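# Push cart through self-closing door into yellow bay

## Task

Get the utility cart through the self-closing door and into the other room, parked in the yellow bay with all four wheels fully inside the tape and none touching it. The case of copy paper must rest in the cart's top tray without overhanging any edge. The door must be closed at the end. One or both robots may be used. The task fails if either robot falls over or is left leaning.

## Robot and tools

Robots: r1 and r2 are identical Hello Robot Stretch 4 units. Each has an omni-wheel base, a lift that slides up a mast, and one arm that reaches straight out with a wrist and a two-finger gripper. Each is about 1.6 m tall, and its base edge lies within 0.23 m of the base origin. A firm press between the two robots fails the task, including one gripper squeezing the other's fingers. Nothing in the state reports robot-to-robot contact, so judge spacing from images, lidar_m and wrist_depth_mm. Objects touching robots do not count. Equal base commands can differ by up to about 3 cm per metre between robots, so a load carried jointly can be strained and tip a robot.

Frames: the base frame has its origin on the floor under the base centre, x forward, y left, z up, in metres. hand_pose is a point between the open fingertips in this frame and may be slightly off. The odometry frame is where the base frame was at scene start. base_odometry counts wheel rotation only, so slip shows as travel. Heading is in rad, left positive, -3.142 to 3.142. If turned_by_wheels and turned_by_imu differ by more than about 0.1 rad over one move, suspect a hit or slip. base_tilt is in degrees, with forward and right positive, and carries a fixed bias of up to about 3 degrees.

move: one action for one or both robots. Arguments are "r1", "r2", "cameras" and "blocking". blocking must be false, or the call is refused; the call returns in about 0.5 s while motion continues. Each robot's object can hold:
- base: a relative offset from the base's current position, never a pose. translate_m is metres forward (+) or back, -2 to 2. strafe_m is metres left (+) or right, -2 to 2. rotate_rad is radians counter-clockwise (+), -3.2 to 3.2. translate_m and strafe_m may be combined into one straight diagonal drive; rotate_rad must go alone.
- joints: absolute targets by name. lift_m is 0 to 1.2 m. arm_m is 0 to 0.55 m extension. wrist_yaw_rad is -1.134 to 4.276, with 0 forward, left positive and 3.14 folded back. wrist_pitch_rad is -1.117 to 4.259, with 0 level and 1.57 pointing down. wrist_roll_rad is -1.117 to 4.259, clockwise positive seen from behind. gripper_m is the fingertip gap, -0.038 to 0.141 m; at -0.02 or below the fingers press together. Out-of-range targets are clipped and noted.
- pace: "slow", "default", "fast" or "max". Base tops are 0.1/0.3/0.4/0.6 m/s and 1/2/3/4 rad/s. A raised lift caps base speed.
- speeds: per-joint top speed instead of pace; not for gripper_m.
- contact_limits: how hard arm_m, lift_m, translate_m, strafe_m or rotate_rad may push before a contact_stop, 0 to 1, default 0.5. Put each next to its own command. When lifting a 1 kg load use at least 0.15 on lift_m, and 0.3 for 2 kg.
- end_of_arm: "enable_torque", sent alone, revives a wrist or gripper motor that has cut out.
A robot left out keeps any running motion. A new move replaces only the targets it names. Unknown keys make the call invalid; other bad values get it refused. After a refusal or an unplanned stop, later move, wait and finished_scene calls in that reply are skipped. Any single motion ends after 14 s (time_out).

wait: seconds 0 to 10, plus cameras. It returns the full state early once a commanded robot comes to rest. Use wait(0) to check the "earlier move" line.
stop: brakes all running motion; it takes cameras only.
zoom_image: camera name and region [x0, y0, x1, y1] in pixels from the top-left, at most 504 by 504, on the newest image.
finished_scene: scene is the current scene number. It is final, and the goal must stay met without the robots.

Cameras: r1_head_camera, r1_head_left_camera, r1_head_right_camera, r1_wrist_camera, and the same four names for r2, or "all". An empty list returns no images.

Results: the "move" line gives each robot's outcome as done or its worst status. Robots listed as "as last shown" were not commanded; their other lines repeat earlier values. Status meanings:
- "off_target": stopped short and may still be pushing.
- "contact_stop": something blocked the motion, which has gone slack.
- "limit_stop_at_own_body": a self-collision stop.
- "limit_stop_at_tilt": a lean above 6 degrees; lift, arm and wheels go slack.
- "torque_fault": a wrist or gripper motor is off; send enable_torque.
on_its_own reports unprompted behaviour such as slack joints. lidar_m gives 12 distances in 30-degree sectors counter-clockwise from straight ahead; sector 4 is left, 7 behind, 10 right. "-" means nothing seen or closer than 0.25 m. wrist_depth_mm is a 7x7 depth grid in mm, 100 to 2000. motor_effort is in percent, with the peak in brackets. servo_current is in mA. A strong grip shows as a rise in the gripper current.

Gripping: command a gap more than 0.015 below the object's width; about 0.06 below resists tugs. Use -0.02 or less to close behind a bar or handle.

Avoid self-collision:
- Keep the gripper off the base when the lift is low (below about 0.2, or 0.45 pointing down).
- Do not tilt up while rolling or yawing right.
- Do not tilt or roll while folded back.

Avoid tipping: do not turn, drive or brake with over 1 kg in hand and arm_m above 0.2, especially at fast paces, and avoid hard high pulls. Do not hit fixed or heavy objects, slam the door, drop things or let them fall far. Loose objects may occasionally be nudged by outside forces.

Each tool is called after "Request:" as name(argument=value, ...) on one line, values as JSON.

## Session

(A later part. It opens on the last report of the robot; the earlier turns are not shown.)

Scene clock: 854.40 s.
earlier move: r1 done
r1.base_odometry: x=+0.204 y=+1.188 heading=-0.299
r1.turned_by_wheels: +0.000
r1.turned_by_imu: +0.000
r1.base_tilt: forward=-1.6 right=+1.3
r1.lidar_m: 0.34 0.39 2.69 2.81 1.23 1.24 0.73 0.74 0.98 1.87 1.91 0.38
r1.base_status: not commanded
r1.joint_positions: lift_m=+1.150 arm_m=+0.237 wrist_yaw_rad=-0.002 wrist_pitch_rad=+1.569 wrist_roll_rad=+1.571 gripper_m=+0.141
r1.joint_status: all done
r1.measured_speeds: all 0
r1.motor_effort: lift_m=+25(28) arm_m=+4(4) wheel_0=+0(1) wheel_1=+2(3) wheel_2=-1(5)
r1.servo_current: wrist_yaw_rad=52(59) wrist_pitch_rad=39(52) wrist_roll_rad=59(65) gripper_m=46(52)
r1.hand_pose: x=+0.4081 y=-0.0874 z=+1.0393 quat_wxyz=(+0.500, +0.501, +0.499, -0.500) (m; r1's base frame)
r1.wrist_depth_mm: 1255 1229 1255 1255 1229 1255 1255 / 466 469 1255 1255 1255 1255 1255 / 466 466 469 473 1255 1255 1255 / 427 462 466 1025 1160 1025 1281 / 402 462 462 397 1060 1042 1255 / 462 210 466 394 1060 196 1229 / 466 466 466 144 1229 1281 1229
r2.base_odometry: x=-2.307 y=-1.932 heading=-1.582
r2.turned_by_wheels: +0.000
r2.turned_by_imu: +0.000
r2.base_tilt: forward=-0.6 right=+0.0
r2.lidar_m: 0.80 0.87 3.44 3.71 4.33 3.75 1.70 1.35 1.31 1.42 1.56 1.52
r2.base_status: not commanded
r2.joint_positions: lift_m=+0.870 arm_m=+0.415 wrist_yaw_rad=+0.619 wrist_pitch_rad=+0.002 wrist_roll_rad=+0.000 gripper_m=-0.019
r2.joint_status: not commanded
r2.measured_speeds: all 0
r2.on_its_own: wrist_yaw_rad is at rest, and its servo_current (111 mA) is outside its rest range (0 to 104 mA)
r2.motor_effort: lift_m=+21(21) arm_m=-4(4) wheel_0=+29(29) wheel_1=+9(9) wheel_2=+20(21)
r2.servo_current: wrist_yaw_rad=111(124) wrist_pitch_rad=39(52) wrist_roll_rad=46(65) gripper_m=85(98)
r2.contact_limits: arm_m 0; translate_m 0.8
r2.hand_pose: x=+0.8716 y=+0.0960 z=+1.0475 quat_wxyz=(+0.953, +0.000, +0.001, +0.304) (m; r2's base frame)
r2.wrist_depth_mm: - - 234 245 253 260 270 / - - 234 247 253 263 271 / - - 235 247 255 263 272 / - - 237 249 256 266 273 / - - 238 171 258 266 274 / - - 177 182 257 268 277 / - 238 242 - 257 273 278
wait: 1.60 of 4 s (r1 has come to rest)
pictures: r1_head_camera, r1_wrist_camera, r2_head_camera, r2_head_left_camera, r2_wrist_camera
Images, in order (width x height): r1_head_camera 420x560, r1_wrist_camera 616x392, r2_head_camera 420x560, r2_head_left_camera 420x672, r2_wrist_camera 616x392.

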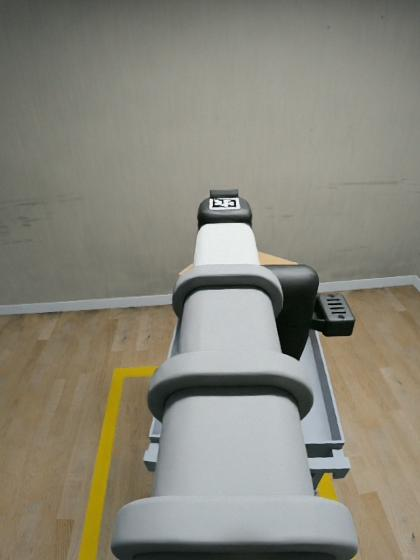

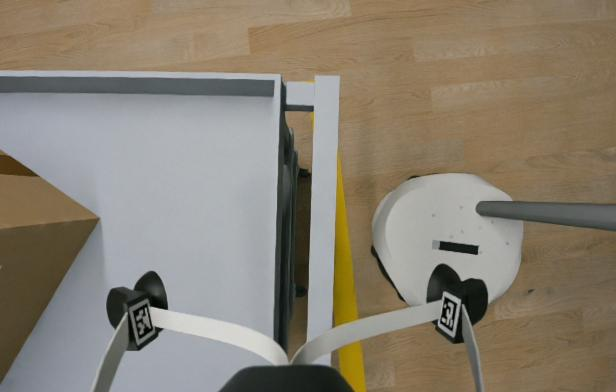

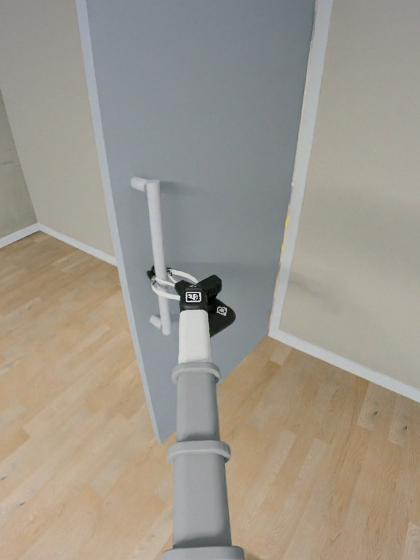

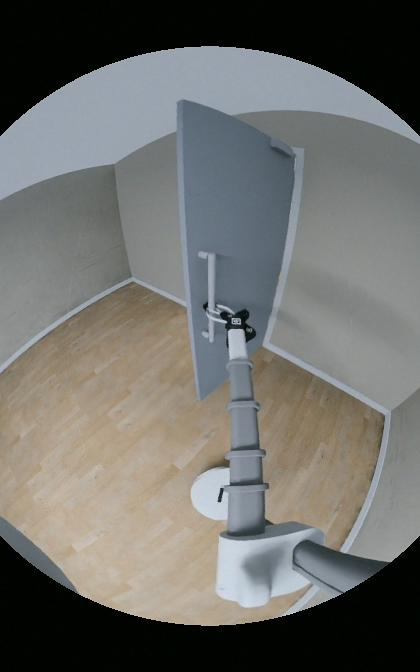

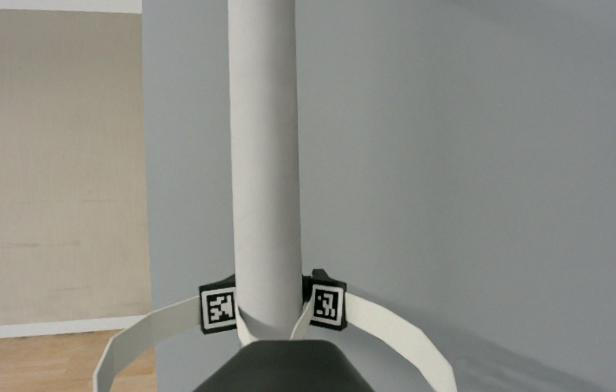

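Request:
move(r1={"base":{"translate_m":-0.32},"joints":{"arm_m":0.05}}, r2={"joints":{"gripper_m":0.141}}, blocking=false, cameras=["r2_head_camera"])

Request:
wait(seconds=2, cameras=["r2_head_camera"])

Request:
wait(seconds=2, cameras=["r2_head_camera","r2_wrist_camera","r1_head_camera"])

Scene clock: 870.50 s.
move: r1 moving; r2 moving
r1.base_odometry: x=+0.174 y=+1.197 heading=-0.299
r1.turned_by_wheels: +0.000
r1.turned_by_imu: -0.001
r1.base_tilt: forward=-1.6 right=+1.3
r1.lidar_m: 0.38 0.41 2.70 2.80 1.20 1.30 0.69 0.71 0.95 1.87 1.90 0.39
r1.base_status: translate_m moving
r1.joint_positions: lift_m=+1.150 arm_m=+0.186 wrist_yaw_rad=-0.002 wrist_pitch_rad=+1.569 wrist_roll_rad=+1.571 gripper_m=+0.141
r1.joint_status: arm_m moving
r1.measured_speeds: translate_m=-0.121 strafe_m=+0.000 rotate_rad=-0.001 lift_m=+0.000 arm_m=-0.195 wrist_yaw_rad=+0.000 wrist_pitch_rad=+0.000 wrist_roll_rad=+0.000
r1.motor_effort: lift_m=+25(25) arm_m=-5(7) wheel_0=-7(9) wheel_1=-5(7) wheel_2=+7(9)
r1.servo_current: wrist_yaw_rad=65(65) wrist_pitch_rad=39(46) wrist_roll_rad=65(65) gripper_m=46(46)
r1.hand_pose: x=+0.3576 y=-0.0874 z=+1.0393 quat_wxyz=(+0.500, +0.501, +0.499, -0.500) (m; r1's base frame)
r1.wrist_depth_mm: 1229 1229 1281 1229 1229 1229 1255 / 466 1255 1255 1255 1255 1255 1281 / 469 466 469 1255 1255 1255 1255 / 462 469 466 1255 1042 1281 1255 / 469 466 466 1255 1025 1042 1255 / 466 211 392 1255 1060 196 1255 / 462 462 430 144 1255 1255 1255
r2.base_odometry: x=-2.307 y=-1.932 heading=-1.582
r2.turned_by_wheels: +0.000
r2.turned_by_imu: +0.002
r2.base_tilt: forward=-0.7 right=+0.0
r2.lidar_m: 0.79 0.87 3.42 3.71 4.35 3.75 1.72 1.35 1.33 1.44 1.57 1.52
r2.base_status: not commanded
r2.joint_positions: lift_m=+0.870 arm_m=+0.415 wrist_yaw_rad=+0.619 wrist_pitch_rad=+0.002 wrist_roll_rad=+0.000 gripper_m=+0.005
r2.joint_status: gripper_m moving
r2.measured_speeds: translate_m=+0.000 strafe_m=+0.000 rotate_rad=-0.001 lift_m=+0.000 arm_m=+0.000 wrist_yaw_rad=+0.000 wrist_pitch_rad=+0.000 wrist_roll_rad=+0.000
r2.motor_effort: lift_m=+21(21) arm_m=-4(4) wheel_0=+29(29) wheel_1=+9(9) wheel_2=+20(21)
r2.servo_current: wrist_yaw_rad=104(111) wrist_pitch_rad=39(46) wrist_roll_rad=46(59) gripper_m=78(91)
r2.contact_limits: arm_m 0; translate_m 0.8
r2.hand_pose: x=+0.8716 y=+0.0960 z=+1.0475 quat_wxyz=(+0.953, +0.000, +0.001, +0.304) (m; r2's base frame)
r2.wrist_depth_mm: - - 237 250 256 266 274 / - - 238 251 258 267 276 / - - 239 251 259 268 277 / - - 242 253 260 271 278 / - - 243 220 263 271 281 / - - 182 185 260 273 282 / - 242 246 - 264 277 283
pictures: r2_head_camera
Images, in order (width x height): r2_head_camera 420x560.

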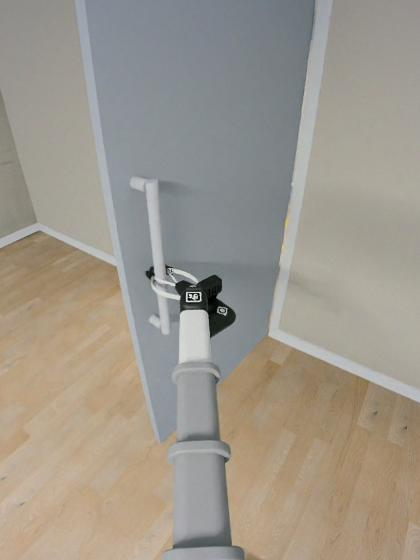

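Scene clock: 872.47 s.
earlier move: r1 moving; r2 done
r1.base_odometry: x=-0.102 y=+1.282 heading=-0.300
r1.turned_by_wheels: +0.000
r1.turned_by_imu: +0.000
r1.base_tilt: forward=-1.6 right=+1.3
r1.lidar_m: 0.65 2.42 2.98 2.57 1.05 3.69 0.45 0.41 0.56 1.28 1.92 0.69
r1.base_status: translate_m moving
r1.joint_positions: lift_m=+1.150 arm_m=+0.050 wrist_yaw_rad=-0.002 wrist_pitch_rad=+1.569 wrist_roll_rad=+1.571 gripper_m=+0.141
r1.joint_status: all done
r1.measured_speeds: all 0
r1.motor_effort: lift_m=+25(25) arm_m=-4(8) wheel_0=-2(9) wheel_1=-2(7) wheel_2=-1(11)
r1.servo_current: wrist_yaw_rad=39(65) wrist_pitch_rad=39(52) wrist_roll_rad=39(65) gripper_m=39(52)
r1.hand_pose: x=+0.2213 y=-0.0874 z=+1.0393 quat_wxyz=(+0.500, +0.501, +0.499, -0.500) (m; r1's base frame)
r1.wrist_depth_mm: 1255 1255 1229 1281 1255 1308 - / 1255 1255 1255 1229 1255 1281 - / 1255 1229 1255 1281 1281 1281 - / 759 1229 1229 1229 1042 1205 402 / 741 1281 1281 1255 1042 1255 1281 / 741 196 1255 1229 1025 196 1255 / 1255 1255 1255 144 1255 1255 1255
r2.base_odometry: x=-2.308 y=-1.932 heading=-1.585
r2.turned_by_wheels: -0.003
r2.turned_by_imu: -0.003
r2.base_tilt: forward=-0.7 right=+0.0
r2.lidar_m: 1.16 1.09 3.42 3.74 4.35 3.75 1.70 1.33 1.29 1.42 1.53 1.51
r2.base_status: not commanded
r2.joint_positions: lift_m=+0.870 arm_m=+0.415 wrist_yaw_rad=+0.603 wrist_pitch_rad=+0.002 wrist_roll_rad=+0.000 gripper_m=+0.141
r2.joint_status: all done
r2.measured_speeds: all 0
r2.motor_effort: lift_m=+21(21) arm_m=-4(4) wheel_0=+5(29) wheel_1=+5(9) wheel_2=+6(21)
r2.servo_current: wrist_yaw_rad=52(117) wrist_pitch_rad=39(46) wrist_roll_rad=39(59) gripper_m=52(117)
r2.contact_limits: arm_m 0; translate_m 0.8
r2.hand_pose: x=+0.8730 y=+0.0915 z=+1.0475 quat_wxyz=(+0.955, +0.000, +0.001, +0.297) (m; r2's base frame)
r2.wrist_depth_mm: - - - - - - - / - - - - - - - / - - - - - - - / - - - - - - - / - - 564 - - - - / - - 480 157 187 185 - / - - - - - - -
wait: 1.97 of 2 s (r2 has come to rest)
pictures: r2_head_camera
Images, in order (width x height): r2_head_camera 420x560.

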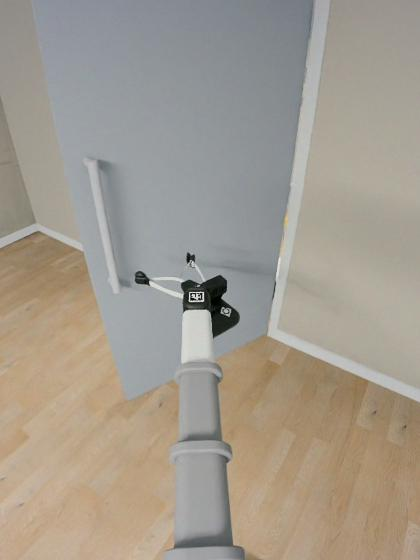

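Scene clock: 872.57 s.
earlier move: r1 done
r1.base_odometry: x=-0.102 y=+1.282 heading=-0.300
r1.turned_by_wheels: +0.000
r1.turned_by_imu: +0.000
r1.base_tilt: forward=-1.6 right=+1.3
r1.lidar_m: 0.66 2.41 2.99 2.59 1.05 3.68 0.41 0.41 0.58 1.28 1.94 0.69
r1.base_status: done
r1.joint_positions: lift_m=+1.150 arm_m=+0.050 wrist_yaw_rad=-0.002 wrist_pitch_rad=+1.569 wrist_roll_rad=+1.571 gripper_m=+0.141
r1.joint_status: all done
r1.measured_speeds: all 0
r1.motor_effort: lift_m=+25(25) arm_m=-5(8) wheel_0=-3(9) wheel_1=-3(7) wheel_2=-1(11)
r1.servo_current: wrist_yaw_rad=52(65) wrist_pitch_rad=39(52) wrist_roll_rad=59(65) gripper_m=39(52)
r1.hand_pose: x=+0.2213 y=-0.0874 z=+1.0393 quat_wxyz=(+0.500, +0.501, +0.499, -0.500) (m; r1's base frame)
r1.wrist_depth_mm: 1281 1255 1229 1255 1255 1281 - / 1205 1255 1255 1255 1255 1281 - / 1229 1229 1255 1255 1255 1281 - / 750 1255 1205 1229 1042 1229 402 / 750 1255 1281 1281 1042 1255 1255 / 750 196 1229 1255 1042 196 1281 / 1229 1281 1255 143 1281 1281 1255
r2.base_odometry: x=-2.308 y=-1.932 heading=-1.585
r2.turned_by_wheels: +0.000
r2.turned_by_imu: +0.000
r2.base_tilt: forward=-0.7 right=+0.0
r2.lidar_m: 1.18 1.09 3.43 3.69 4.34 3.79 1.72 1.32 1.33 1.44 1.57 1.52
r2.base_status: not commanded
r2.joint_positions: lift_m=+0.870 arm_m=+0.415 wrist_yaw_rad=+0.603 wrist_pitch_rad=+0.002 wrist_roll_rad=+0.000 gripper_m=+0.141
r2.joint_status: all done
r2.measured_speeds: all 0
r2.motor_effort: lift_m=+21(21) arm_m=-4(4) wheel_0=+5(29) wheel_1=+5(9) wheel_2=+6(21)
r2.servo_current: wrist_yaw_rad=52(117) wrist_pitch_rad=39(46) wrist_roll_rad=52(59) gripper_m=52(117)
r2.contact_limits: arm_m 0; translate_m 0.8
r2.hand_pose: x=+0.8730 y=+0.0915 z=+1.0475 quat_wxyz=(+0.955, +0.000, +0.001, +0.297) (m; r2's base frame)
r2.wrist_depth_mm: - - - - - - - / - - - - - - - / - - - - - - - / - - - - - - - / - - - - - - - / - - 512 157 187 185 - / - - - - - - -
wait: 0.10 of 2 s (r1 has come to rest)
pictures: r1_head_camera, r2_head_camera, r2_wrist_camera
Images, in order (width x height): r1_head_camera 420x560, r2_head_camera 420x560, r2_wrist_camera 616x392.

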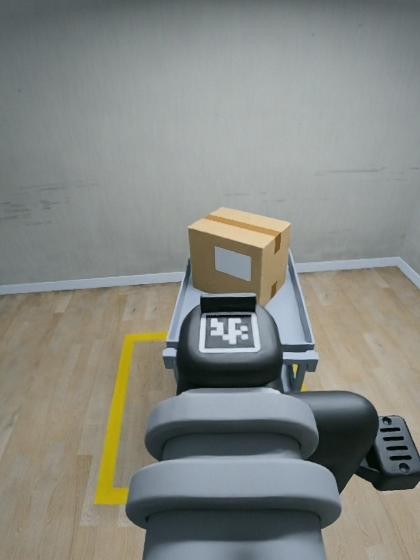

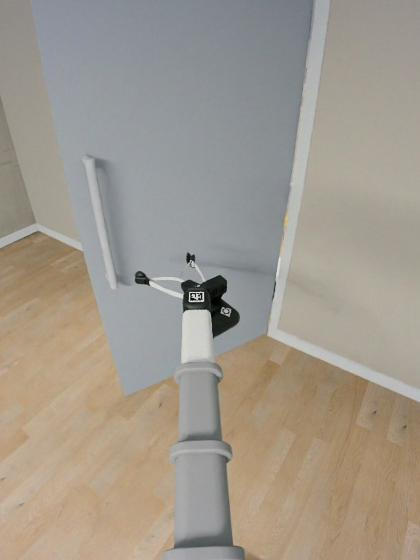

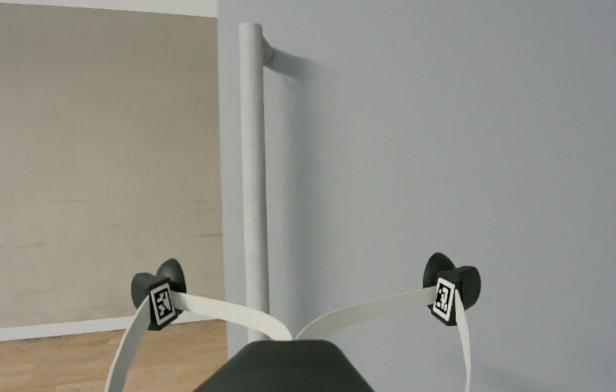

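Request:
move(blocking=false, r1={"base":{"strafe_m":0.8,"translate_m":0.25},"pace":"fast"}, cameras=[])

Request:
wait(seconds=4, cameras=["r1_head_camera","r1_head_right_camera","r2_head_camera"])

Scene clock: 887.83 s.
move: r1 moving
r1.base_odometry: x=-0.083 y=+1.310 heading=-0.300
r1.turned_by_wheels: +0.000
r1.turned_by_imu: -0.001
r1.base_tilt: forward=-1.6 right=+1.2
r1.lidar_m: 0.64 2.40 2.94 2.70 0.80 0.55 0.50 0.42 0.60 1.34 1.96 0.68
r1.base_status: translate_m moving; strafe_m moving
r1.joint_positions: lift_m=+1.150 arm_m=+0.050 wrist_yaw_rad=-0.002 wrist_pitch_rad=+1.569 wrist_roll_rad=+1.571 gripper_m=+0.141
r1.joint_status: not commanded
r1.measured_speeds: translate_m=+0.037 strafe_m=+0.125 rotate_rad=+0.002 lift_m=+0.000 arm_m=+0.000 wrist_yaw_rad=+0.000 wrist_pitch_rad=+0.000 wrist_roll_rad=+0.000
r1.motor_effort: lift_m=+25(25) arm_m=-5(5) wheel_0=-8(9) wheel_1=+8(11) wheel_2=-3(4)
r1.servo_current: wrist_yaw_rad=52(59) wrist_pitch_rad=46(46) wrist_roll_rad=46(59) gripper_m=39(46)
r1.hand_pose: x=+0.2213 y=-0.0874 z=+1.0393 quat_wxyz=(+0.500, +0.501, +0.499, -0.500) (m; r1's base frame)
r1.wrist_depth_mm: 1255 1205 1205 1255 1255 1229 - / 1229 1229 1281 1255 1229 1255 - / 1255 1255 1281 1255 1255 1255 - / 778 1255 1255 1229 1042 1255 404 / 778 1255 1229 1255 1060 1281 1182 / 741 197 1255 1255 1060 197 1255 / 1255 1255 1229 144 1205 1229 1255
r2: as last shown
r2.turned_by_imu: +0.002
r2.base_tilt: forward=-0.7 right=+0.1
r2.lidar_m: 1.68 2.50 3.41 3.70 4.35 3.78 1.70 1.34 1.32 1.44 1.54 1.51
r2.motor_effort: lift_m=+21(21) arm_m=-4(4) wheel_0=+5(5) wheel_1=+4(5) wheel_2=+6(6)
r2.servo_current: wrist_yaw_rad=39(59) wrist_pitch_rad=46(46) wrist_roll_rad=59(59) gripper_m=52(52)
r2.contact_limits: arm_m 0; translate_m 0.8
r2.wrist_depth_mm: - - - - - - - / - - - - - - - / - - - - - - - / - - - - - - - / - - - - - 1281 - / - - - - 196 186 - / - - - - - - -
pictures: none
No camera images: "cameras" was empty.

Scene clock: 891.47 s.
earlier move: r1 done
r1.base_odometry: x=+0.373 y=+1.973 heading=-0.300
r1.turned_by_wheels: +0.000
r1.turned_by_imu: +0.005
r1.base_tilt: forward=-1.6 right=+1.3
r1.lidar_m: 2.04 2.06 2.15 2.02 1.19 0.77 0.75 0.82 1.09 2.27 0.76 0.89
r1.base_status: done
r1.joint_positions: lift_m=+1.150 arm_m=+0.050 wrist_yaw_rad=-0.002 wrist_pitch_rad=+1.569 wrist_roll_rad=+1.571 gripper_m=+0.141
r1.joint_status: not commanded
r1.measured_speeds: all 0
r1.motor_effort: lift_m=+24(25) arm_m=-5(5) wheel_0=-1(11) wheel_1=+1(12) wheel_2=-1(5)
r1.servo_current: wrist_yaw_rad=46(72) wrist_pitch_rad=46(52) wrist_roll_rad=39(59) gripper_m=46(52)
r1.hand_pose: x=+0.2213 y=-0.0874 z=+1.0394 quat_wxyz=(+0.500, +0.501, +0.499, -0.500) (m; r1's base frame)
r1.wrist_depth_mm: - - 1255 1255 1255 1255 1229 / 1229 1229 1255 1255 1255 1255 1229 / 1229 1205 1229 1229 1255 1255 1255 / 1255 1229 1229 1255 1042 1281 1255 / 1255 1255 1255 1229 1042 1281 1255 / 1255 209 1255 1255 1042 196 1255 / 1255 1281 1255 144 1281 1255 1255
r2.base_odometry: x=-2.308 y=-1.932 heading=-1.585
r2.turned_by_wheels: +0.000
r2.turned_by_imu: +0.001
r2.base_tilt: forward=-0.6 right=+0.1
r2.lidar_m: 1.67 2.54 3.42 3.70 4.35 3.77 1.72 1.35 1.32 1.42 1.56 1.51
r2.base_status: not commanded
r2.joint_positions: lift_m=+0.870 arm_m=+0.415 wrist_yaw_rad=+0.603 wrist_pitch_rad=+0.002 wrist_roll_rad=+0.000 gripper_m=+0.141
r2.joint_status: not commanded
r2.measured_speeds: all 0
r2.motor_effort: lift_m=+21(21) arm_m=-4(4) wheel_0=+5(5) wheel_1=+5(5) wheel_2=+6(6)
r2.servo_current: wrist_yaw_rad=46(59) wrist_pitch_rad=46(46) wrist_roll_rad=39(59) gripper_m=52(59)
r2.contact_limits: arm_m 0; translate_m 0.8
r2.hand_pose: x=+0.8730 y=+0.0915 z=+1.0475 quat_wxyz=(+0.955, +0.000, +0.001, +0.297) (m; r2's base frame)
r2.wrist_depth_mm: - - - - - - - / - - - - - - - / - - - - - - - / - - - - - - - / - - - - - 1255 - / - - - - 196 185 - / - - - - - - -
wait: 3.63 of 4 s (r1 has come to rest)
pictures: r1_head_camera, r1_head_right_camera, r2_head_camera
Images, in order (width x height): r1_head_camera 420x560, r1_head_right_camera 420x672, r2_head_camera 420x560.

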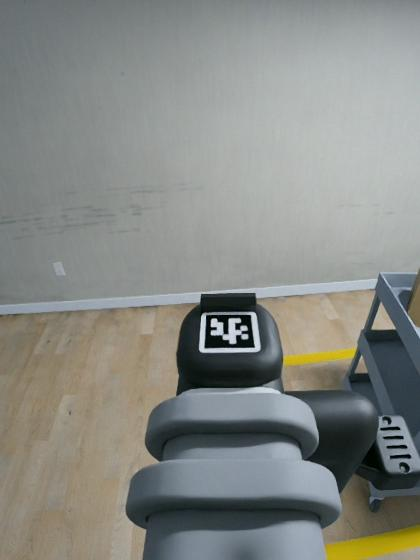

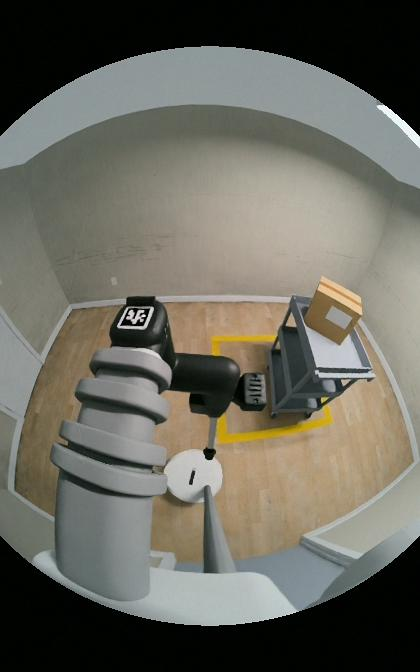

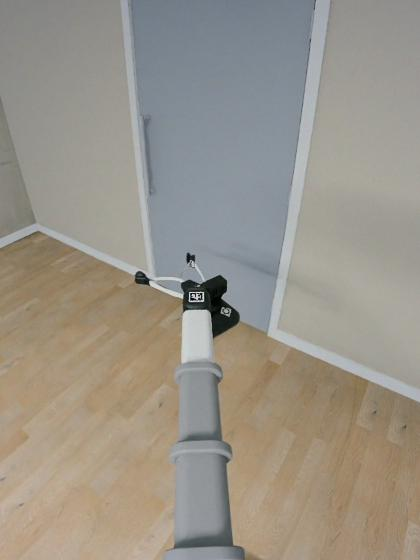

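Request:
zoom_image(camera="r1_head_right_camera", region=[190, 310, 400, 470])

Request:
zoom_image(camera="r2_head_camera", region=[100, 0, 350, 350])

Request:
zoom_image(camera="r1_head_camera", region=[260, 260, 420, 560])

Scaled by 2.400 from the camera's 420x672 image, which has a finer 600x960 frame.

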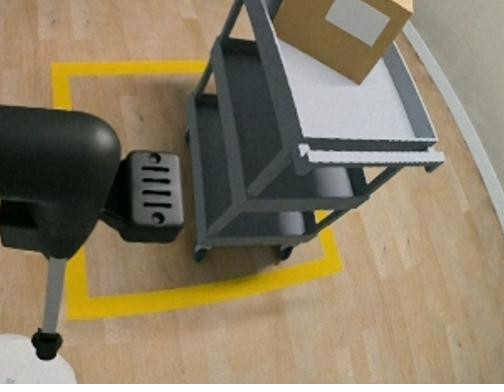

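Scaled by 1.440 from the camera's 420x560 image, which has a finer 1200x1600 frame.

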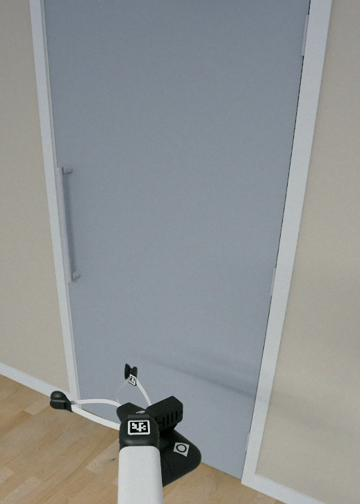

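Scaled by 1.680 from the camera's 420x560 image, which has a finer 600x800 frame.

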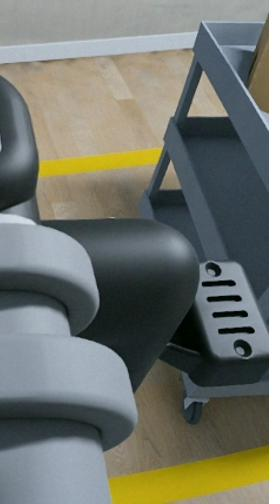

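Request:
move(blocking=false, r1={"base":{"strafe_m":0.45,"translate_m":0.95},"pace":"fast"}, cameras=[])

Request:
wait(seconds=6, cameras=[])

Request:
move(blocking=false, r1={"base":{"rotate_rad":-1.7},"pace":"fast"}, cameras=[])

Request:
wait(seconds=5, cameras=["r1_head_camera","r1_head_right_camera","r1_head_left_camera","r2_head_camera"])

Scene clock: 930.80 s.
move: r1 moving
r1.base_odometry: x=+0.409 y=+1.978 heading=-0.299
r1.turned_by_wheels: +0.000
r1.turned_by_imu: -0.002
r1.base_tilt: forward=-1.6 right=+1.3
r1.lidar_m: 1.98 2.05 2.13 2.00 1.21 0.82 0.78 0.86 1.14 2.32 0.72 0.89
r1.base_status: translate_m moving; strafe_m moving
r1.joint_positions: lift_m=+1.150 arm_m=+0.050 wrist_yaw_rad=-0.002 wrist_pitch_rad=+1.569 wrist_roll_rad=+1.571 gripper_m=+0.141
r1.joint_status: not commanded
r1.measured_speeds: translate_m=+0.127 strafe_m=+0.059 rotate_rad=+0.003 lift_m=+0.000 arm_m=+0.000 wrist_yaw_rad=+0.000 wrist_pitch_rad=+0.000 wrist_roll_rad=+0.000
r1.motor_effort: lift_m=+24(24) arm_m=-5(5) wheel_0=+2(4) wheel_1=+7(10) wheel_2=-8(9)
r1.servo_current: wrist_yaw_rad=59(59) wrist_pitch_rad=39(52) wrist_roll_rad=65(65) gripper_m=46(52)
r1.hand_pose: x=+0.2213 y=-0.0874 z=+1.0394 quat_wxyz=(+0.500, +0.501, +0.499, -0.500) (m; r1's base frame)
r1.wrist_depth_mm: - - 1255 1255 1255 1281 1281 / 1229 1255 1229 1229 1255 1255 1281 / 1255 1281 1229 1229 1281 1281 1229 / 1229 1281 1229 1229 1042 1281 1255 / 1255 1255 1255 1255 1042 1255 1281 / 1255 210 1229 1229 1025 196 1281 / 1255 1255 1281 143 1255 1281 1255
r2: as last shown
r2.turned_by_imu: +0.006
r2.base_tilt: forward=-0.7 right=+0.0
r2.lidar_m: 1.67 2.51 3.43 3.72 4.35 3.80 1.71 1.33 1.31 1.42 1.56 1.52
r2.servo_current: wrist_yaw_rad=46(59) wrist_pitch_rad=39(46) wrist_roll_rad=52(52) gripper_m=59(59)
r2.contact_limits: arm_m 0; translate_m 0.8
pictures: none
No camera images: "cameras" was empty.

Scene clock: 935.00 s.
earlier move: r1 done
r1.base_odometry: x=+1.414 y=+2.123 heading=-0.299
r1.turned_by_wheels: +0.000
r1.turned_by_imu: +0.003
r1.base_tilt: forward=-1.6 right=+1.2
r1.lidar_m: 1.05 1.09 1.40 1.62 1.68 1.82 1.68 1.83 1.09 1.05 1.69 1.14
r1.base_status: done
r1.joint_positions: lift_m=+1.150 arm_m=+0.050 wrist_yaw_rad=-0.002 wrist_pitch_rad=+1.569 wrist_roll_rad=+1.571 gripper_m=+0.141
r1.joint_status: not commanded
r1.measured_speeds: all 0
r1.motor_effort: lift_m=+24(24) arm_m=-5(5) wheel_0=+3(6) wheel_1=+2(10) wheel_2=+0(10)
r1.servo_current: wrist_yaw_rad=52(78) wrist_pitch_rad=39(52) wrist_roll_rad=52(72) gripper_m=46(52)
r1.hand_pose: x=+0.2213 y=-0.0874 z=+1.0394 quat_wxyz=(+0.500, +0.501, +0.499, -0.500) (m; r1's base frame)
r1.wrist_depth_mm: 1229 1255 1255 1281 1281 1281 1281 / 1281 1229 1255 1205 1255 1255 1281 / 1255 1255 1229 1281 1255 1281 1255 / 1255 1281 1255 1255 1042 1255 1281 / 1229 1229 1281 1255 1042 1281 1255 / 1255 210 1229 1255 1060 196 1281 / 1255 1255 1229 144 1281 1255 1255
r2.base_odometry: x=-2.308 y=-1.932 heading=-1.585
r2.turned_by_wheels: +0.000
r2.turned_by_imu: +0.001
r2.base_tilt: forward=-0.7 right=+0.1
r2.lidar_m: 1.66 2.50 3.41 3.70 4.34 3.78 1.70 1.33 1.31 1.43 1.58 1.53
r2.base_status: not commanded
r2.joint_positions: lift_m=+0.870 arm_m=+0.415 wrist_yaw_rad=+0.603 wrist_pitch_rad=+0.002 wrist_roll_rad=+0.000 gripper_m=+0.141
r2.joint_status: not commanded
r2.measured_speeds: all 0
r2.motor_effort: lift_m=+21(21) arm_m=-4(4) wheel_0=+5(5) wheel_1=+5(5) wheel_2=+6(7)
r2.servo_current: wrist_yaw_rad=46(65) wrist_pitch_rad=33(46) wrist_roll_rad=39(59) gripper_m=59(65)
r2.contact_limits: arm_m 0; translate_m 0.8
r2.hand_pose: x=+0.8730 y=+0.0915 z=+1.0475 quat_wxyz=(+0.955, +0.000, +0.001, +0.297) (m; r2's base frame)
r2.wrist_depth_mm: - - - - - - - / - - - - - - - / - - - - - - - / - - - - - - - / - - - - - 1308 - / - - - - 196 185 - / - - - - - - -
wait: 4.20 of 6 s (r1 has come to rest)
pictures: none
No camera images: "cameras" was empty.

Scene clock: 935.50 s.
move: r1 moving
r1.base_odometry: x=+1.414 y=+2.123 heading=-0.445
r1.turned_by_wheels: -0.145
r1.turned_by_imu: -0.146
r1.base_tilt: forward=-1.6 right=+1.2
r1.lidar_m: 1.06 1.08 1.26 1.66 1.62 1.98 1.70 1.71 1.15 1.05 1.10 1.22
r1.base_status: rotate_rad moving
r1.joint_positions: lift_m=+1.150 arm_m=+0.050 wrist_yaw_rad=-0.002 wrist_pitch_rad=+1.569 wrist_roll_rad=+1.571 gripper_m=+0.141
r1.joint_status: not commanded
r1.measured_speeds: translate_m=-0.001 strafe_m=-0.001 rotate_rad=-0.564 lift_m=+0.000 arm_m=+0.000 wrist_yaw_rad=+0.000 wrist_pitch_rad=+0.000 wrist_roll_rad=+0.000
r1.motor_effort: lift_m=+24(24) arm_m=-5(5) wheel_0=+7(8) wheel_1=+6(7) wheel_2=+6(6)
r1.servo_current: wrist_yaw_rad=46(65) wrist_pitch_rad=33(46) wrist_roll_rad=52(59) gripper_m=46(52)
r1.hand_pose: x=+0.2213 y=-0.0874 z=+1.0394 quat_wxyz=(+0.500, +0.501, +0.499, -0.500) (m; r1's base frame)
r1.wrist_depth_mm: 1255 1229 1255 1255 1255 1255 1281 / 1255 1229 1229 1229 1255 1255 1281 / 1229 1255 1255 1229 1255 1255 1255 / 1229 1255 1229 1255 1042 1281 1255 / 1255 1229 1229 1281 1025 1255 1281 / 1255 210 1255 1308 1042 197 1255 / 1255 1281 1255 144 1229 1229 1281
r2: as last shown
r2.turned_by_imu: +0.000
r2.base_tilt: forward=-0.7 right=+0.0
r2.lidar_m: 1.66 2.52 3.42 3.68 4.36 3.78 1.70 1.36 1.30 1.44 1.56 1.51
r2.motor_effort: lift_m=+21(21) arm_m=-4(4) wheel_0=+5(5) wheel_1=+5(5) wheel_2=+6(6)
r2.servo_current: wrist_yaw_rad=39(52) wrist_pitch_rad=33(46) wrist_roll_rad=39(65) gripper_m=52(59)
r2.contact_limits: arm_m 0; translate_m 0.8
r2.wrist_depth_mm: - - - - - - - / - - - - - - - / - - - - - - - / - - - - - - - / - - - - - 1281 - / - - - - 196 185 - / - - - - - - -
pictures: none
No camera images: "cameras" was empty.

Scene clock: 937.77 s.
earlier move: r1 done
r1.base_odometry: x=+1.414 y=+2.123 heading=-1.999
r1.turned_by_wheels: -1.554
r1.turned_by_imu: -1.562
r1.base_tilt: forward=-1.6 right=+1.3
r1.lidar_m: 1.03 1.10 1.21 1.06 1.07 1.28 1.65 1.66 1.94 1.71 1.71 1.12
r1.base_status: done
r1.joint_positions: lift_m=+1.150 arm_m=+0.050 wrist_yaw_rad=-0.002 wrist_pitch_rad=+1.569 wrist_roll_rad=+1.571 gripper_m=+0.141
r1.joint_status: not commanded
r1.measured_speeds: all 0
r1.motor_effort: lift_m=+24(24) arm_m=-5(5) wheel_0=+3(8) wheel_1=+2(8) wheel_2=+2(6)
r1.servo_current: wrist_yaw_rad=39(72) wrist_pitch_rad=39(52) wrist_roll_rad=46(78) gripper_m=52(52)
r1.hand_pose: x=+0.2213 y=-0.0874 z=+1.0394 quat_wxyz=(+0.500, +0.501, +0.499, -0.500) (m; r1's base frame)
r1.wrist_depth_mm: 1255 1229 1229 1229 1281 1255 1229 / 1255 1229 1229 1281 1255 1281 1281 / 1255 1255 1229 1255 1255 1281 1255 / 1255 1229 1255 1229 1042 1281 1255 / 1229 1229 1281 1229 1042 1255 1205 / 1229 210 1255 1281 1060 197 1281 / 1255 1255 1255 143 1255 1281 1281
r2.base_odometry: x=-2.308 y=-1.932 heading=-1.585
r2.turned_by_wheels: +0.000
r2.turned_by_imu: +0.000
r2.base_tilt: forward=-0.7 right=+0.0
r2.lidar_m: 1.67 2.51 3.41 3.73 4.31 3.77 1.71 1.35 1.31 1.44 1.55 1.53
r2.base_status: not commanded
r2.joint_positions: lift_m=+0.870 arm_m=+0.415 wrist_yaw_rad=+0.603 wrist_pitch_rad=+0.002 wrist_roll_rad=+0.000 gripper_m=+0.141
r2.joint_status: not commanded
r2.measured_speeds: all 0
r2.motor_effort: lift_m=+21(21) arm_m=-4(4) wheel_0=+5(5) wheel_1=+5(5) wheel_2=+6(7)
r2.servo_current: wrist_yaw_rad=33(59) wrist_pitch_rad=39(46) wrist_roll_rad=39(65) gripper_m=52(59)
r2.contact_limits: arm_m 0; translate_m 0.8
r2.hand_pose: x=+0.8730 y=+0.0915 z=+1.0475 quat_wxyz=(+0.955, +0.000, +0.001, +0.297) (m; r2's base frame)
r2.wrist_depth_mm: - - - - - - - / - - - - - - - / - - - - - - - / - - - - - - - / - - - - - 1308 - / - - - - 196 185 - / - - - - - - -
wait: 2.27 of 5 s (r1 has come to rest)
pictures: r1_head_camera, r1_head_left_camera, r1_head_right_camera, r2_head_camera
Images, in order (width x height): r1_head_camera 420x560, r1_head_left_camera 420x672, r1_head_right_camera 420x672, r2_head_camera 420x560.

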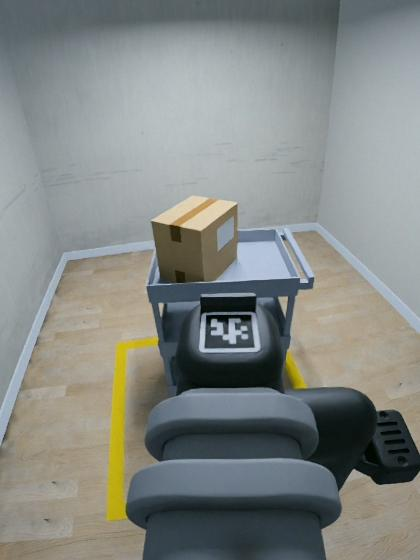

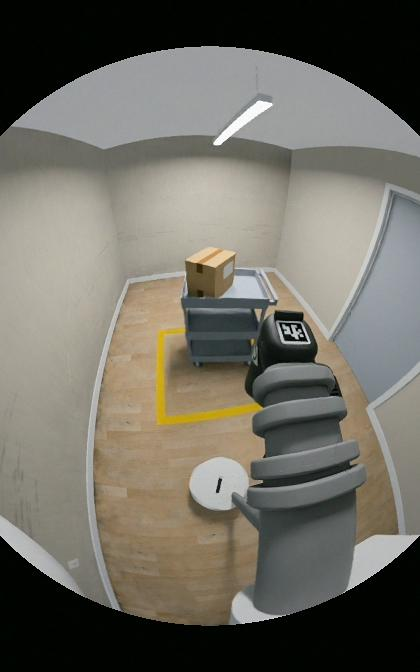

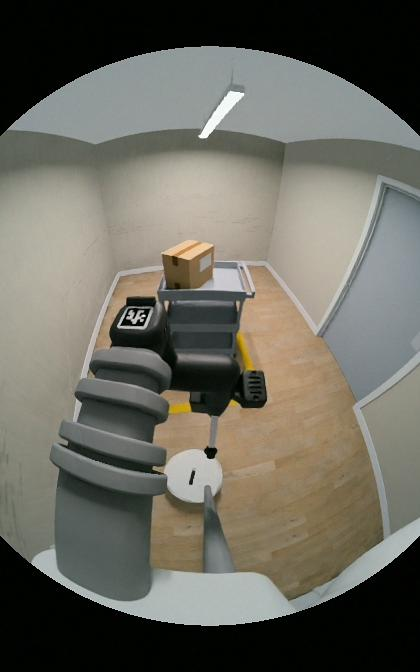

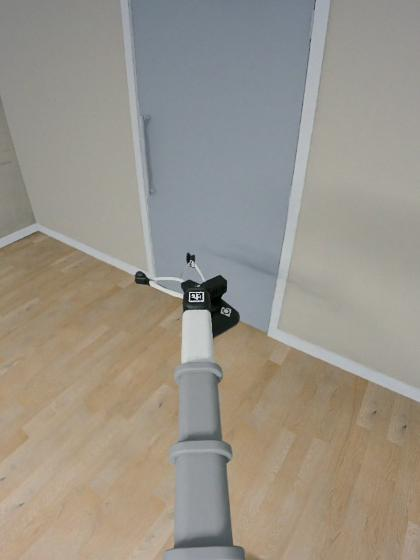

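Request:
zoom_image(camera="r1_head_left_camera", region=[140, 230, 300, 430])

Request:
zoom_image(camera="r1_head_right_camera", region=[140, 230, 420, 450])

Request:
zoom_image(camera="r1_head_camera", region=[100, 180, 330, 400])

Scaled by 2.520 from the camera's 420x672 image, which has a finer 600x960 frame.

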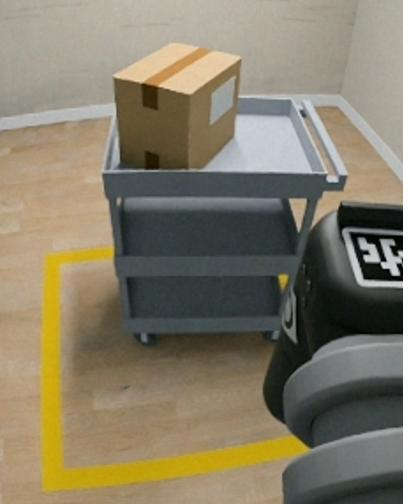

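Scaled by 1.800 from the camera's 420x672 image, which has a finer 600x960 frame.

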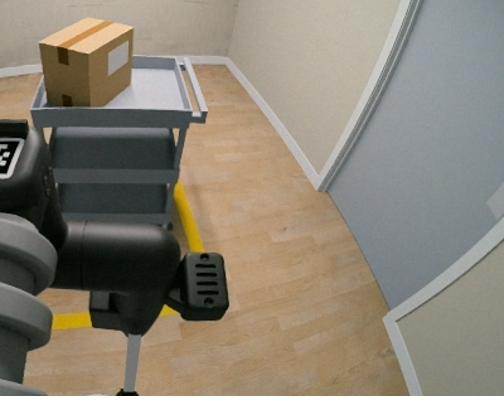

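Scaled by 2.191 from the camera's 420x560 image, which has a finer 600x800 frame.

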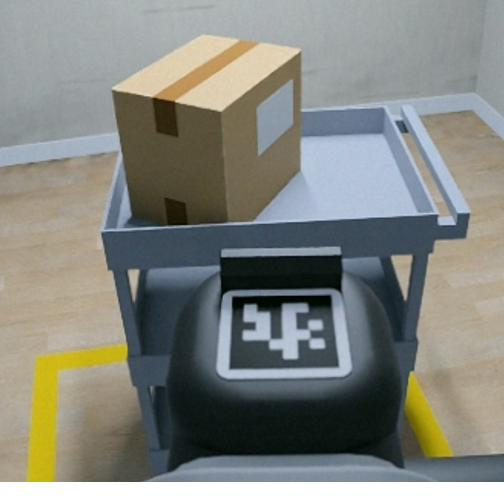

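Request:
move(blocking=false, r1={"base":{"strafe_m":1.2},"pace":"fast"}, cameras=[])

Request:
wait(seconds=0, cameras=[])

Scene clock: 953.80 s.
move: r1 moving
r1.base_odometry: x=+1.448 y=+2.107 heading=-1.999
r1.turned_by_wheels: +0.000
r1.turned_by_imu: -0.001
r1.base_tilt: forward=-1.6 right=+1.3
r1.lidar_m: 1.04 1.91 1.17 1.02 1.03 1.25 1.64 1.66 2.00 1.74 1.74 1.13
r1.base_status: strafe_m moving
r1.joint_positions: lift_m=+1.150 arm_m=+0.050 wrist_yaw_rad=-0.002 wrist_pitch_rad=+1.569 wrist_roll_rad=+1.571 gripper_m=+0.141
r1.joint_status: not commanded
r1.measured_speeds: translate_m=-0.001 strafe_m=+0.146 rotate_rad=+0.007 lift_m=+0.000 arm_m=+0.000 wrist_yaw_rad=+0.000 wrist_pitch_rad=+0.000 wrist_roll_rad=+0.000
r1.motor_effort: lift_m=+24(24) arm_m=-5(5) wheel_0=-8(11) wheel_1=+8(11) wheel_2=-1(2)
r1.servo_current: wrist_yaw_rad=52(72) wrist_pitch_rad=39(46) wrist_roll_rad=46(52) gripper_m=39(52)
r1.hand_pose: x=+0.2213 y=-0.0874 z=+1.0394 quat_wxyz=(+0.500, +0.501, +0.499, -0.500) (m; r1's base frame)
r1.wrist_depth_mm: 1255 1255 1255 1229 1255 1281 1255 / 1255 1255 1229 1229 1255 1281 1281 / 1229 1255 1255 1229 1255 1281 1281 / 1229 1229 1255 1255 1042 1229 1281 / 1255 1229 1255 1255 1042 1255 1281 / 1229 211 1255 1281 1042 196 1281 / 1229 1229 1229 144 1255 1255 1255
r2: as last shown
r2.turned_by_imu: +0.002
r2.base_tilt: forward=-0.7 right=+0.1
r2.lidar_m: 1.67 2.52 3.43 3.74 4.36 3.80 1.72 1.34 1.31 1.41 1.56 1.53
r2.motor_effort: lift_m=+21(21) arm_m=-4(4) wheel_0=+5(5) wheel_1=+4(5) wheel_2=+6(6)
r2.servo_current: wrist_yaw_rad=39(59) wrist_pitch_rad=39(52) wrist_roll_rad=39(59) gripper_m=39(52)
r2.contact_limits: arm_m 0; translate_m 0.8
pictures: none
No camera images: "cameras" was empty.

Scene clock: 953.80 s.
earlier move: r1 moving
r1.base_odometry: x=+1.448 y=+2.107 heading=-1.999
r1.turned_by_wheels: +0.000
r1.turned_by_imu: +0.000
r1.base_tilt: forward=-1.6 right=+1.3
r1.lidar_m: 1.04 1.91 1.17 1.02 1.03 1.25 1.64 1.66 2.00 1.74 1.74 1.13
r1.base_status: strafe_m moving
r1.joint_positions: lift_m=+1.150 arm_m=+0.050 wrist_yaw_rad=-0.002 wrist_pitch_rad=+1.569 wrist_roll_rad=+1.571 gripper_m=+0.141
r1.joint_status: not commanded
r1.measured_speeds: translate_m=-0.001 strafe_m=+0.146 rotate_rad=+0.007 lift_m=+0.000 arm_m=+0.000 wrist_yaw_rad=+0.000 wrist_pitch_rad=+0.000 wrist_roll_rad=+0.000
r1.motor_effort: lift_m=+24(24) arm_m=-5(5) wheel_0=-8(11) wheel_1=+8(11) wheel_2=-1(2)
r1.servo_current: wrist_yaw_rad=52(72) wrist_pitch_rad=39(46) wrist_roll_rad=46(52) gripper_m=39(52)
r1.hand_pose: x=+0.2213 y=-0.0874 z=+1.0394 quat_wxyz=(+0.500, +0.501, +0.499, -0.500) (m; r1's base frame)
r1.wrist_depth_mm: 1255 1255 1255 1229 1255 1281 1255 / 1255 1255 1229 1229 1255 1281 1281 / 1229 1255 1255 1229 1255 1281 1281 / 1229 1229 1255 1255 1042 1229 1281 / 1255 1229 1255 1255 1042 1255 1281 / 1229 211 1255 1281 1042 196 1281 / 1229 1229 1229 144 1255 1255 1255
r2.base_odometry: x=-2.308 y=-1.932 heading=-1.585
r2.turned_by_wheels: +0.000
r2.turned_by_imu: +0.000
r2.base_tilt: forward=-0.7 right=+0.1
r2.lidar_m: 1.67 2.52 3.43 3.74 4.36 3.80 1.72 1.34 1.31 1.41 1.56 1.53
r2.base_status: not commanded
r2.joint_positions: lift_m=+0.870 arm_m=+0.415 wrist_yaw_rad=+0.603 wrist_pitch_rad=+0.002 wrist_roll_rad=+0.000 gripper_m=+0.141
r2.joint_status: not commanded
r2.measured_speeds: all 0
r2.motor_effort: lift_m=+21(21) arm_m=-4(4) wheel_0=+5(5) wheel_1=+4(5) wheel_2=+6(6)
r2.servo_current: wrist_yaw_rad=39(59) wrist_pitch_rad=39(52) wrist_roll_rad=39(59) gripper_m=39(52)
r2.contact_limits: arm_m 0; translate_m 0.8
r2.hand_pose: x=+0.8730 y=+0.0915 z=+1.0475 quat_wxyz=(+0.955, +0.000, +0.001, +0.297) (m; r2's base frame)
r2.wrist_depth_mm: - - - - - - - / - - - - - - - / - - - - - - - / - - - - - - - / - - - - - 1308 - / - - - - 196 185 - / - - - - - - -
pictures: none
No camera images: "cameras" was empty.

Request:
move(blocking=false, r1={"base":{"strafe_m":-1.3},"pace":"fast"}, cameras=[])

Request:
wait(seconds=7, cameras=["r1_head_camera","r1_head_left_camera"])

Scene clock: 961.23 s.
earlier move: r1 contact_stop
move: r1 moving
r1.base_odometry: x=+2.200 y=+1.750 heading=-1.969
r1.turned_by_wheels: +0.030
r1.turned_by_imu: +0.013
r1.base_tilt: forward=-1.6 right=+1.2
r1.lidar_m: 2.86 0.51 0.31 0.26 0.26 0.35 0.66 1.86 2.27 2.51 1.52 1.18
r1.base_status: earlier strafe_m contact_stop (by the wheels' count: +0.908 of +1.200); strafe_m moving
r1.joint_positions: lift_m=+1.150 arm_m=+0.050 wrist_yaw_rad=-0.001 wrist_pitch_rad=+1.569 wrist_roll_rad=+1.571 gripper_m=+0.141
r1.joint_status: not commanded
r1.measured_speeds: translate_m=+0.001 strafe_m=-0.147 rotate_rad=-0.004 lift_m=+0.000 arm_m=+0.000 wrist_yaw_rad=+0.000 wrist_pitch_rad=+0.000 wrist_roll_rad=+0.000
r1.motor_effort: lift_m=+20(20) arm_m=-4(4) wheel_0=+11(11) wheel_1=-10(10) wheel_2=+0(1)
r1.servo_current: wrist_yaw_rad=46(59) wrist_pitch_rad=39(52) wrist_roll_rad=46(59) gripper_m=39(46)
r1.hand_pose: x=+0.2213 y=-0.0874 z=+1.0397 quat_wxyz=(+0.500, +0.501, +0.499, -0.500) (m; r1's base frame)
r1.wrist_depth_mm: 1229 1255 1229 1255 1255 1281 1281 / 1255 1281 1255 1281 1229 1281 1281 / 1255 1255 1281 1229 1255 1229 1229 / 1229 1255 1255 1255 1025 1255 1255 / 1229 1229 1281 1255 1060 1255 1255 / 1229 210 1229 1255 1042 195 - / 1255 1229 1255 136 - - -
r2: as last shown
r2.turned_by_imu: +0.001
r2.lidar_m: 1.67 2.49 3.42 3.72 4.29 3.78 1.72 1.35 1.31 1.45 1.56 1.52
r2.servo_current: wrist_yaw_rad=59(59) wrist_pitch_rad=39(46) wrist_roll_rad=65(65) gripper_m=52(52)
r2.contact_limits: arm_m 0; translate_m 0.8
r2.wrist_depth_mm: - - - - - - - / - - - - - - - / - - - - - - - / - - - - - - - / - - - - - 1281 - / - - - - 196 185 - / - - - - - - -
pictures: none
No camera images: "cameras" was empty.

not run: a stop that you did not command came earlier in this reply.

Request:
move(blocking=false, r1={"base":{"strafe_m":-1.85},"pace":"fast"}, cameras=[])

Request:
wait(seconds=7, cameras=["r1_head_camera","r1_head_left_camera"])

Scene clock: 965.03 s.
earlier move: r1 replaced
move: r1 moving
r1.base_odometry: x=+1.136 y=+2.198 heading=-1.969
r1.turned_by_wheels: +0.000
r1.turned_by_imu: -0.008
r1.base_tilt: forward=-1.6 right=+1.3
r1.lidar_m: 1.04 1.08 1.55 1.38 1.39 1.70 1.59 1.64 1.58 1.39 1.39 1.76
r1.base_status: earlier strafe_m replaced; strafe_m moving
r1.joint_positions: lift_m=+1.150 arm_m=+0.050 wrist_yaw_rad=-0.001 wrist_pitch_rad=+1.569 wrist_roll_rad=+1.571 gripper_m=+0.141
r1.joint_status: not commanded
r1.measured_speeds: translate_m=+0.000 strafe_m=-0.315 rotate_rad=+0.001 lift_m=+0.000 arm_m=+0.000 wrist_yaw_rad=+0.000 wrist_pitch_rad=+0.000 wrist_roll_rad=+0.000
r1.motor_effort: lift_m=+20(20) arm_m=-4(4) wheel_0=+6(8) wheel_1=-5(7) wheel_2=+0(1)
r1.servo_current: wrist_yaw_rad=33(52) wrist_pitch_rad=39(46) wrist_roll_rad=52(59) gripper_m=46(46)
r1.hand_pose: x=+0.2213 y=-0.0874 z=+1.0397 quat_wxyz=(+0.500, +0.501, +0.499, -0.500) (m; r1's base frame)
r1.wrist_depth_mm: 1255 1229 1255 1255 1255 1255 1255 / 1255 1255 1255 1255 1281 1255 1281 / 1229 1255 1281 1255 1255 1229 1255 / 1229 1255 1255 1281 1060 1255 1255 / 1255 1229 1255 1255 1060 1281 1281 / 1255 209 1229 1255 1025 197 1255 / 1255 1281 1229 144 1229 1255 1255
r2: as last shown
r2.base_tilt: forward=-0.7 right=+0.0
r2.lidar_m: 1.68 2.48 3.43 3.74 4.34 3.78 1.72 1.33 1.29 1.45 1.57 1.52
r2.servo_current: wrist_yaw_rad=46(52) wrist_pitch_rad=39(46) wrist_roll_rad=33(52) gripper_m=52(52)
r2.contact_limits: arm_m 0; translate_m 0.8
pictures: none
No camera images: "cameras" was empty.

Scene clock: 970.90 s.
earlier move: r1 contact_stop
r1.base_odometry: x=-0.047 y=+2.714 heading=-1.949
r1.turned_by_wheels: +0.020
r1.turned_by_imu: +0.139
r1.base_tilt: forward=-1.6 right=+1.3
r1.lidar_m: 1.01 1.62 1.86 2.54 2.02 1.44 1.17 0.34 0.25 0.25 0.25 0.31
r1.base_status: strafe_m contact_stop (by the wheels' count: -1.447 of -1.850)
r1.joint_positions: lift_m=+1.150 arm_m=+0.050 wrist_yaw_rad=+0.000 wrist_pitch_rad=+1.570 wrist_roll_rad=+1.571 gripper_m=+0.141
r1.joint_status: not commanded
r1.measured_speeds: all 0
r1.on_its_own: the wheels are slack since a contact_stop
r1.motor_effort: lift_m=+19(21) arm_m=-3(4) wheel_0=+0(26) wheel_1=+0(24) wheel_2=+0(5)
r1.servo_current: wrist_yaw_rad=52(72) wrist_pitch_rad=39(52) wrist_roll_rad=52(72) gripper_m=39(52)
r1.hand_pose: x=+0.2211 y=-0.0874 z=+1.0398 quat_wxyz=(+0.500, +0.500, +0.500, -0.500) (m; r1's base frame)
r1.wrist_depth_mm: 186 195 200 208 216 229 250 / 263 272 293 317 330 349 340 / - 404 - - - 1255 1255 / 1255 1255 1255 1255 1042 1281 1255 / 1281 1255 1255 1255 1060 1255 1281 / 1229 209 1255 1255 1042 196 1281 / 1255 1281 1255 144 1255 1281 1255
r2.base_odometry: x=-2.308 y=-1.932 heading=-1.585
r2.turned_by_wheels: +0.000
r2.turned_by_imu: +0.001
r2.base_tilt: forward=-0.6 right=+0.1
r2.lidar_m: 1.67 2.49 3.43 3.69 4.33 3.79 1.72 1.34 1.31 1.44 1.56 1.53
r2.base_status: not commanded
r2.joint_positions: lift_m=+0.870 arm_m=+0.415 wrist_yaw_rad=+0.603 wrist_pitch_rad=+0.002 wrist_roll_rad=+0.000 gripper_m=+0.141
r2.joint_status: not commanded
r2.measured_speeds: all 0
r2.motor_effort: lift_m=+21(21) arm_m=-4(4) wheel_0=+5(5) wheel_1=+4(5) wheel_2=+6(7)
r2.servo_current: wrist_yaw_rad=39(65) wrist_pitch_rad=39(46) wrist_roll_rad=46(59) gripper_m=46(59)
r2.contact_limits: arm_m 0; translate_m 0.8
r2.hand_pose: x=+0.8730 y=+0.0915 z=+1.0475 quat_wxyz=(+0.955, +0.000, +0.001, +0.297) (m; r2's base frame)
r2.wrist_depth_mm: - - - - - - - / - - - - - - - / - - - - - - - / - - - - - - - / - - - - - 1255 - / - - - - 196 185 - / - - - - - - -
wait: 5.87 of 7 s (r1 has come to rest)
pictures: r1_head_camera, r1_head_left_camera
Images, in order (width x height): r1_head_camera 420x560, r1_head_left_camera 420x672.

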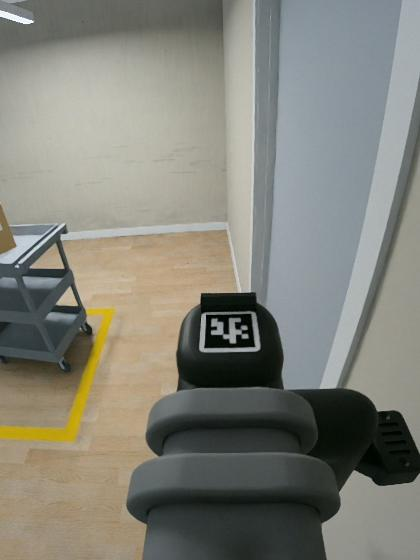

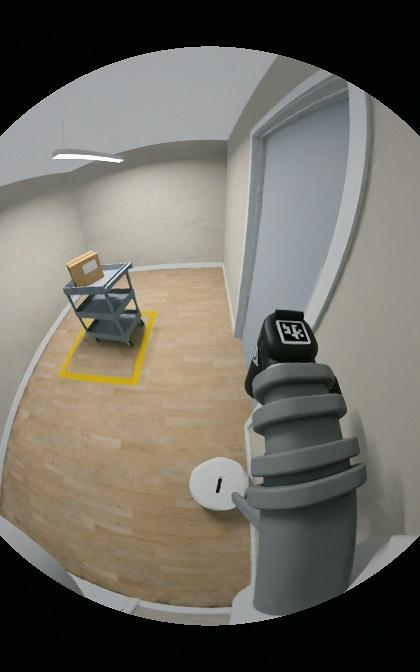

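Went too far, but the view is ideal.

Request:
zoom_image(camera="r1_head_camera", region=[0, 280, 130, 410])

Request:
zoom_image(camera="r1_head_left_camera", region=[40, 230, 180, 400])

Scaled by 3.877 from the camera's 420x560 image, which has a finer 600x800 frame.

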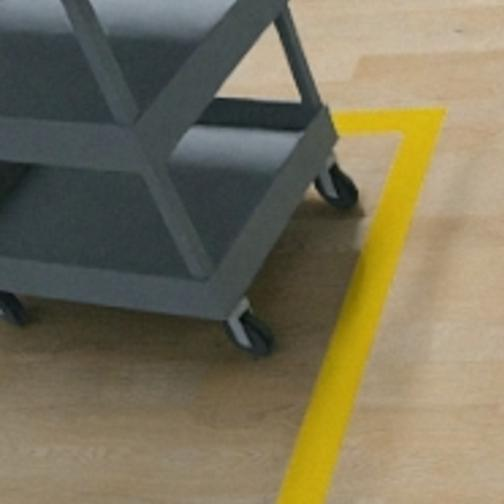

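Scaled by 2.965 from the camera's 420x672 image, which has a finer 600x960 frame.

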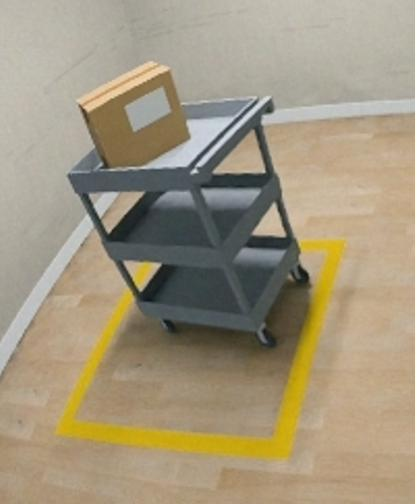

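Request:
finished_scene(scene=1)

The scene is finished: the task was done.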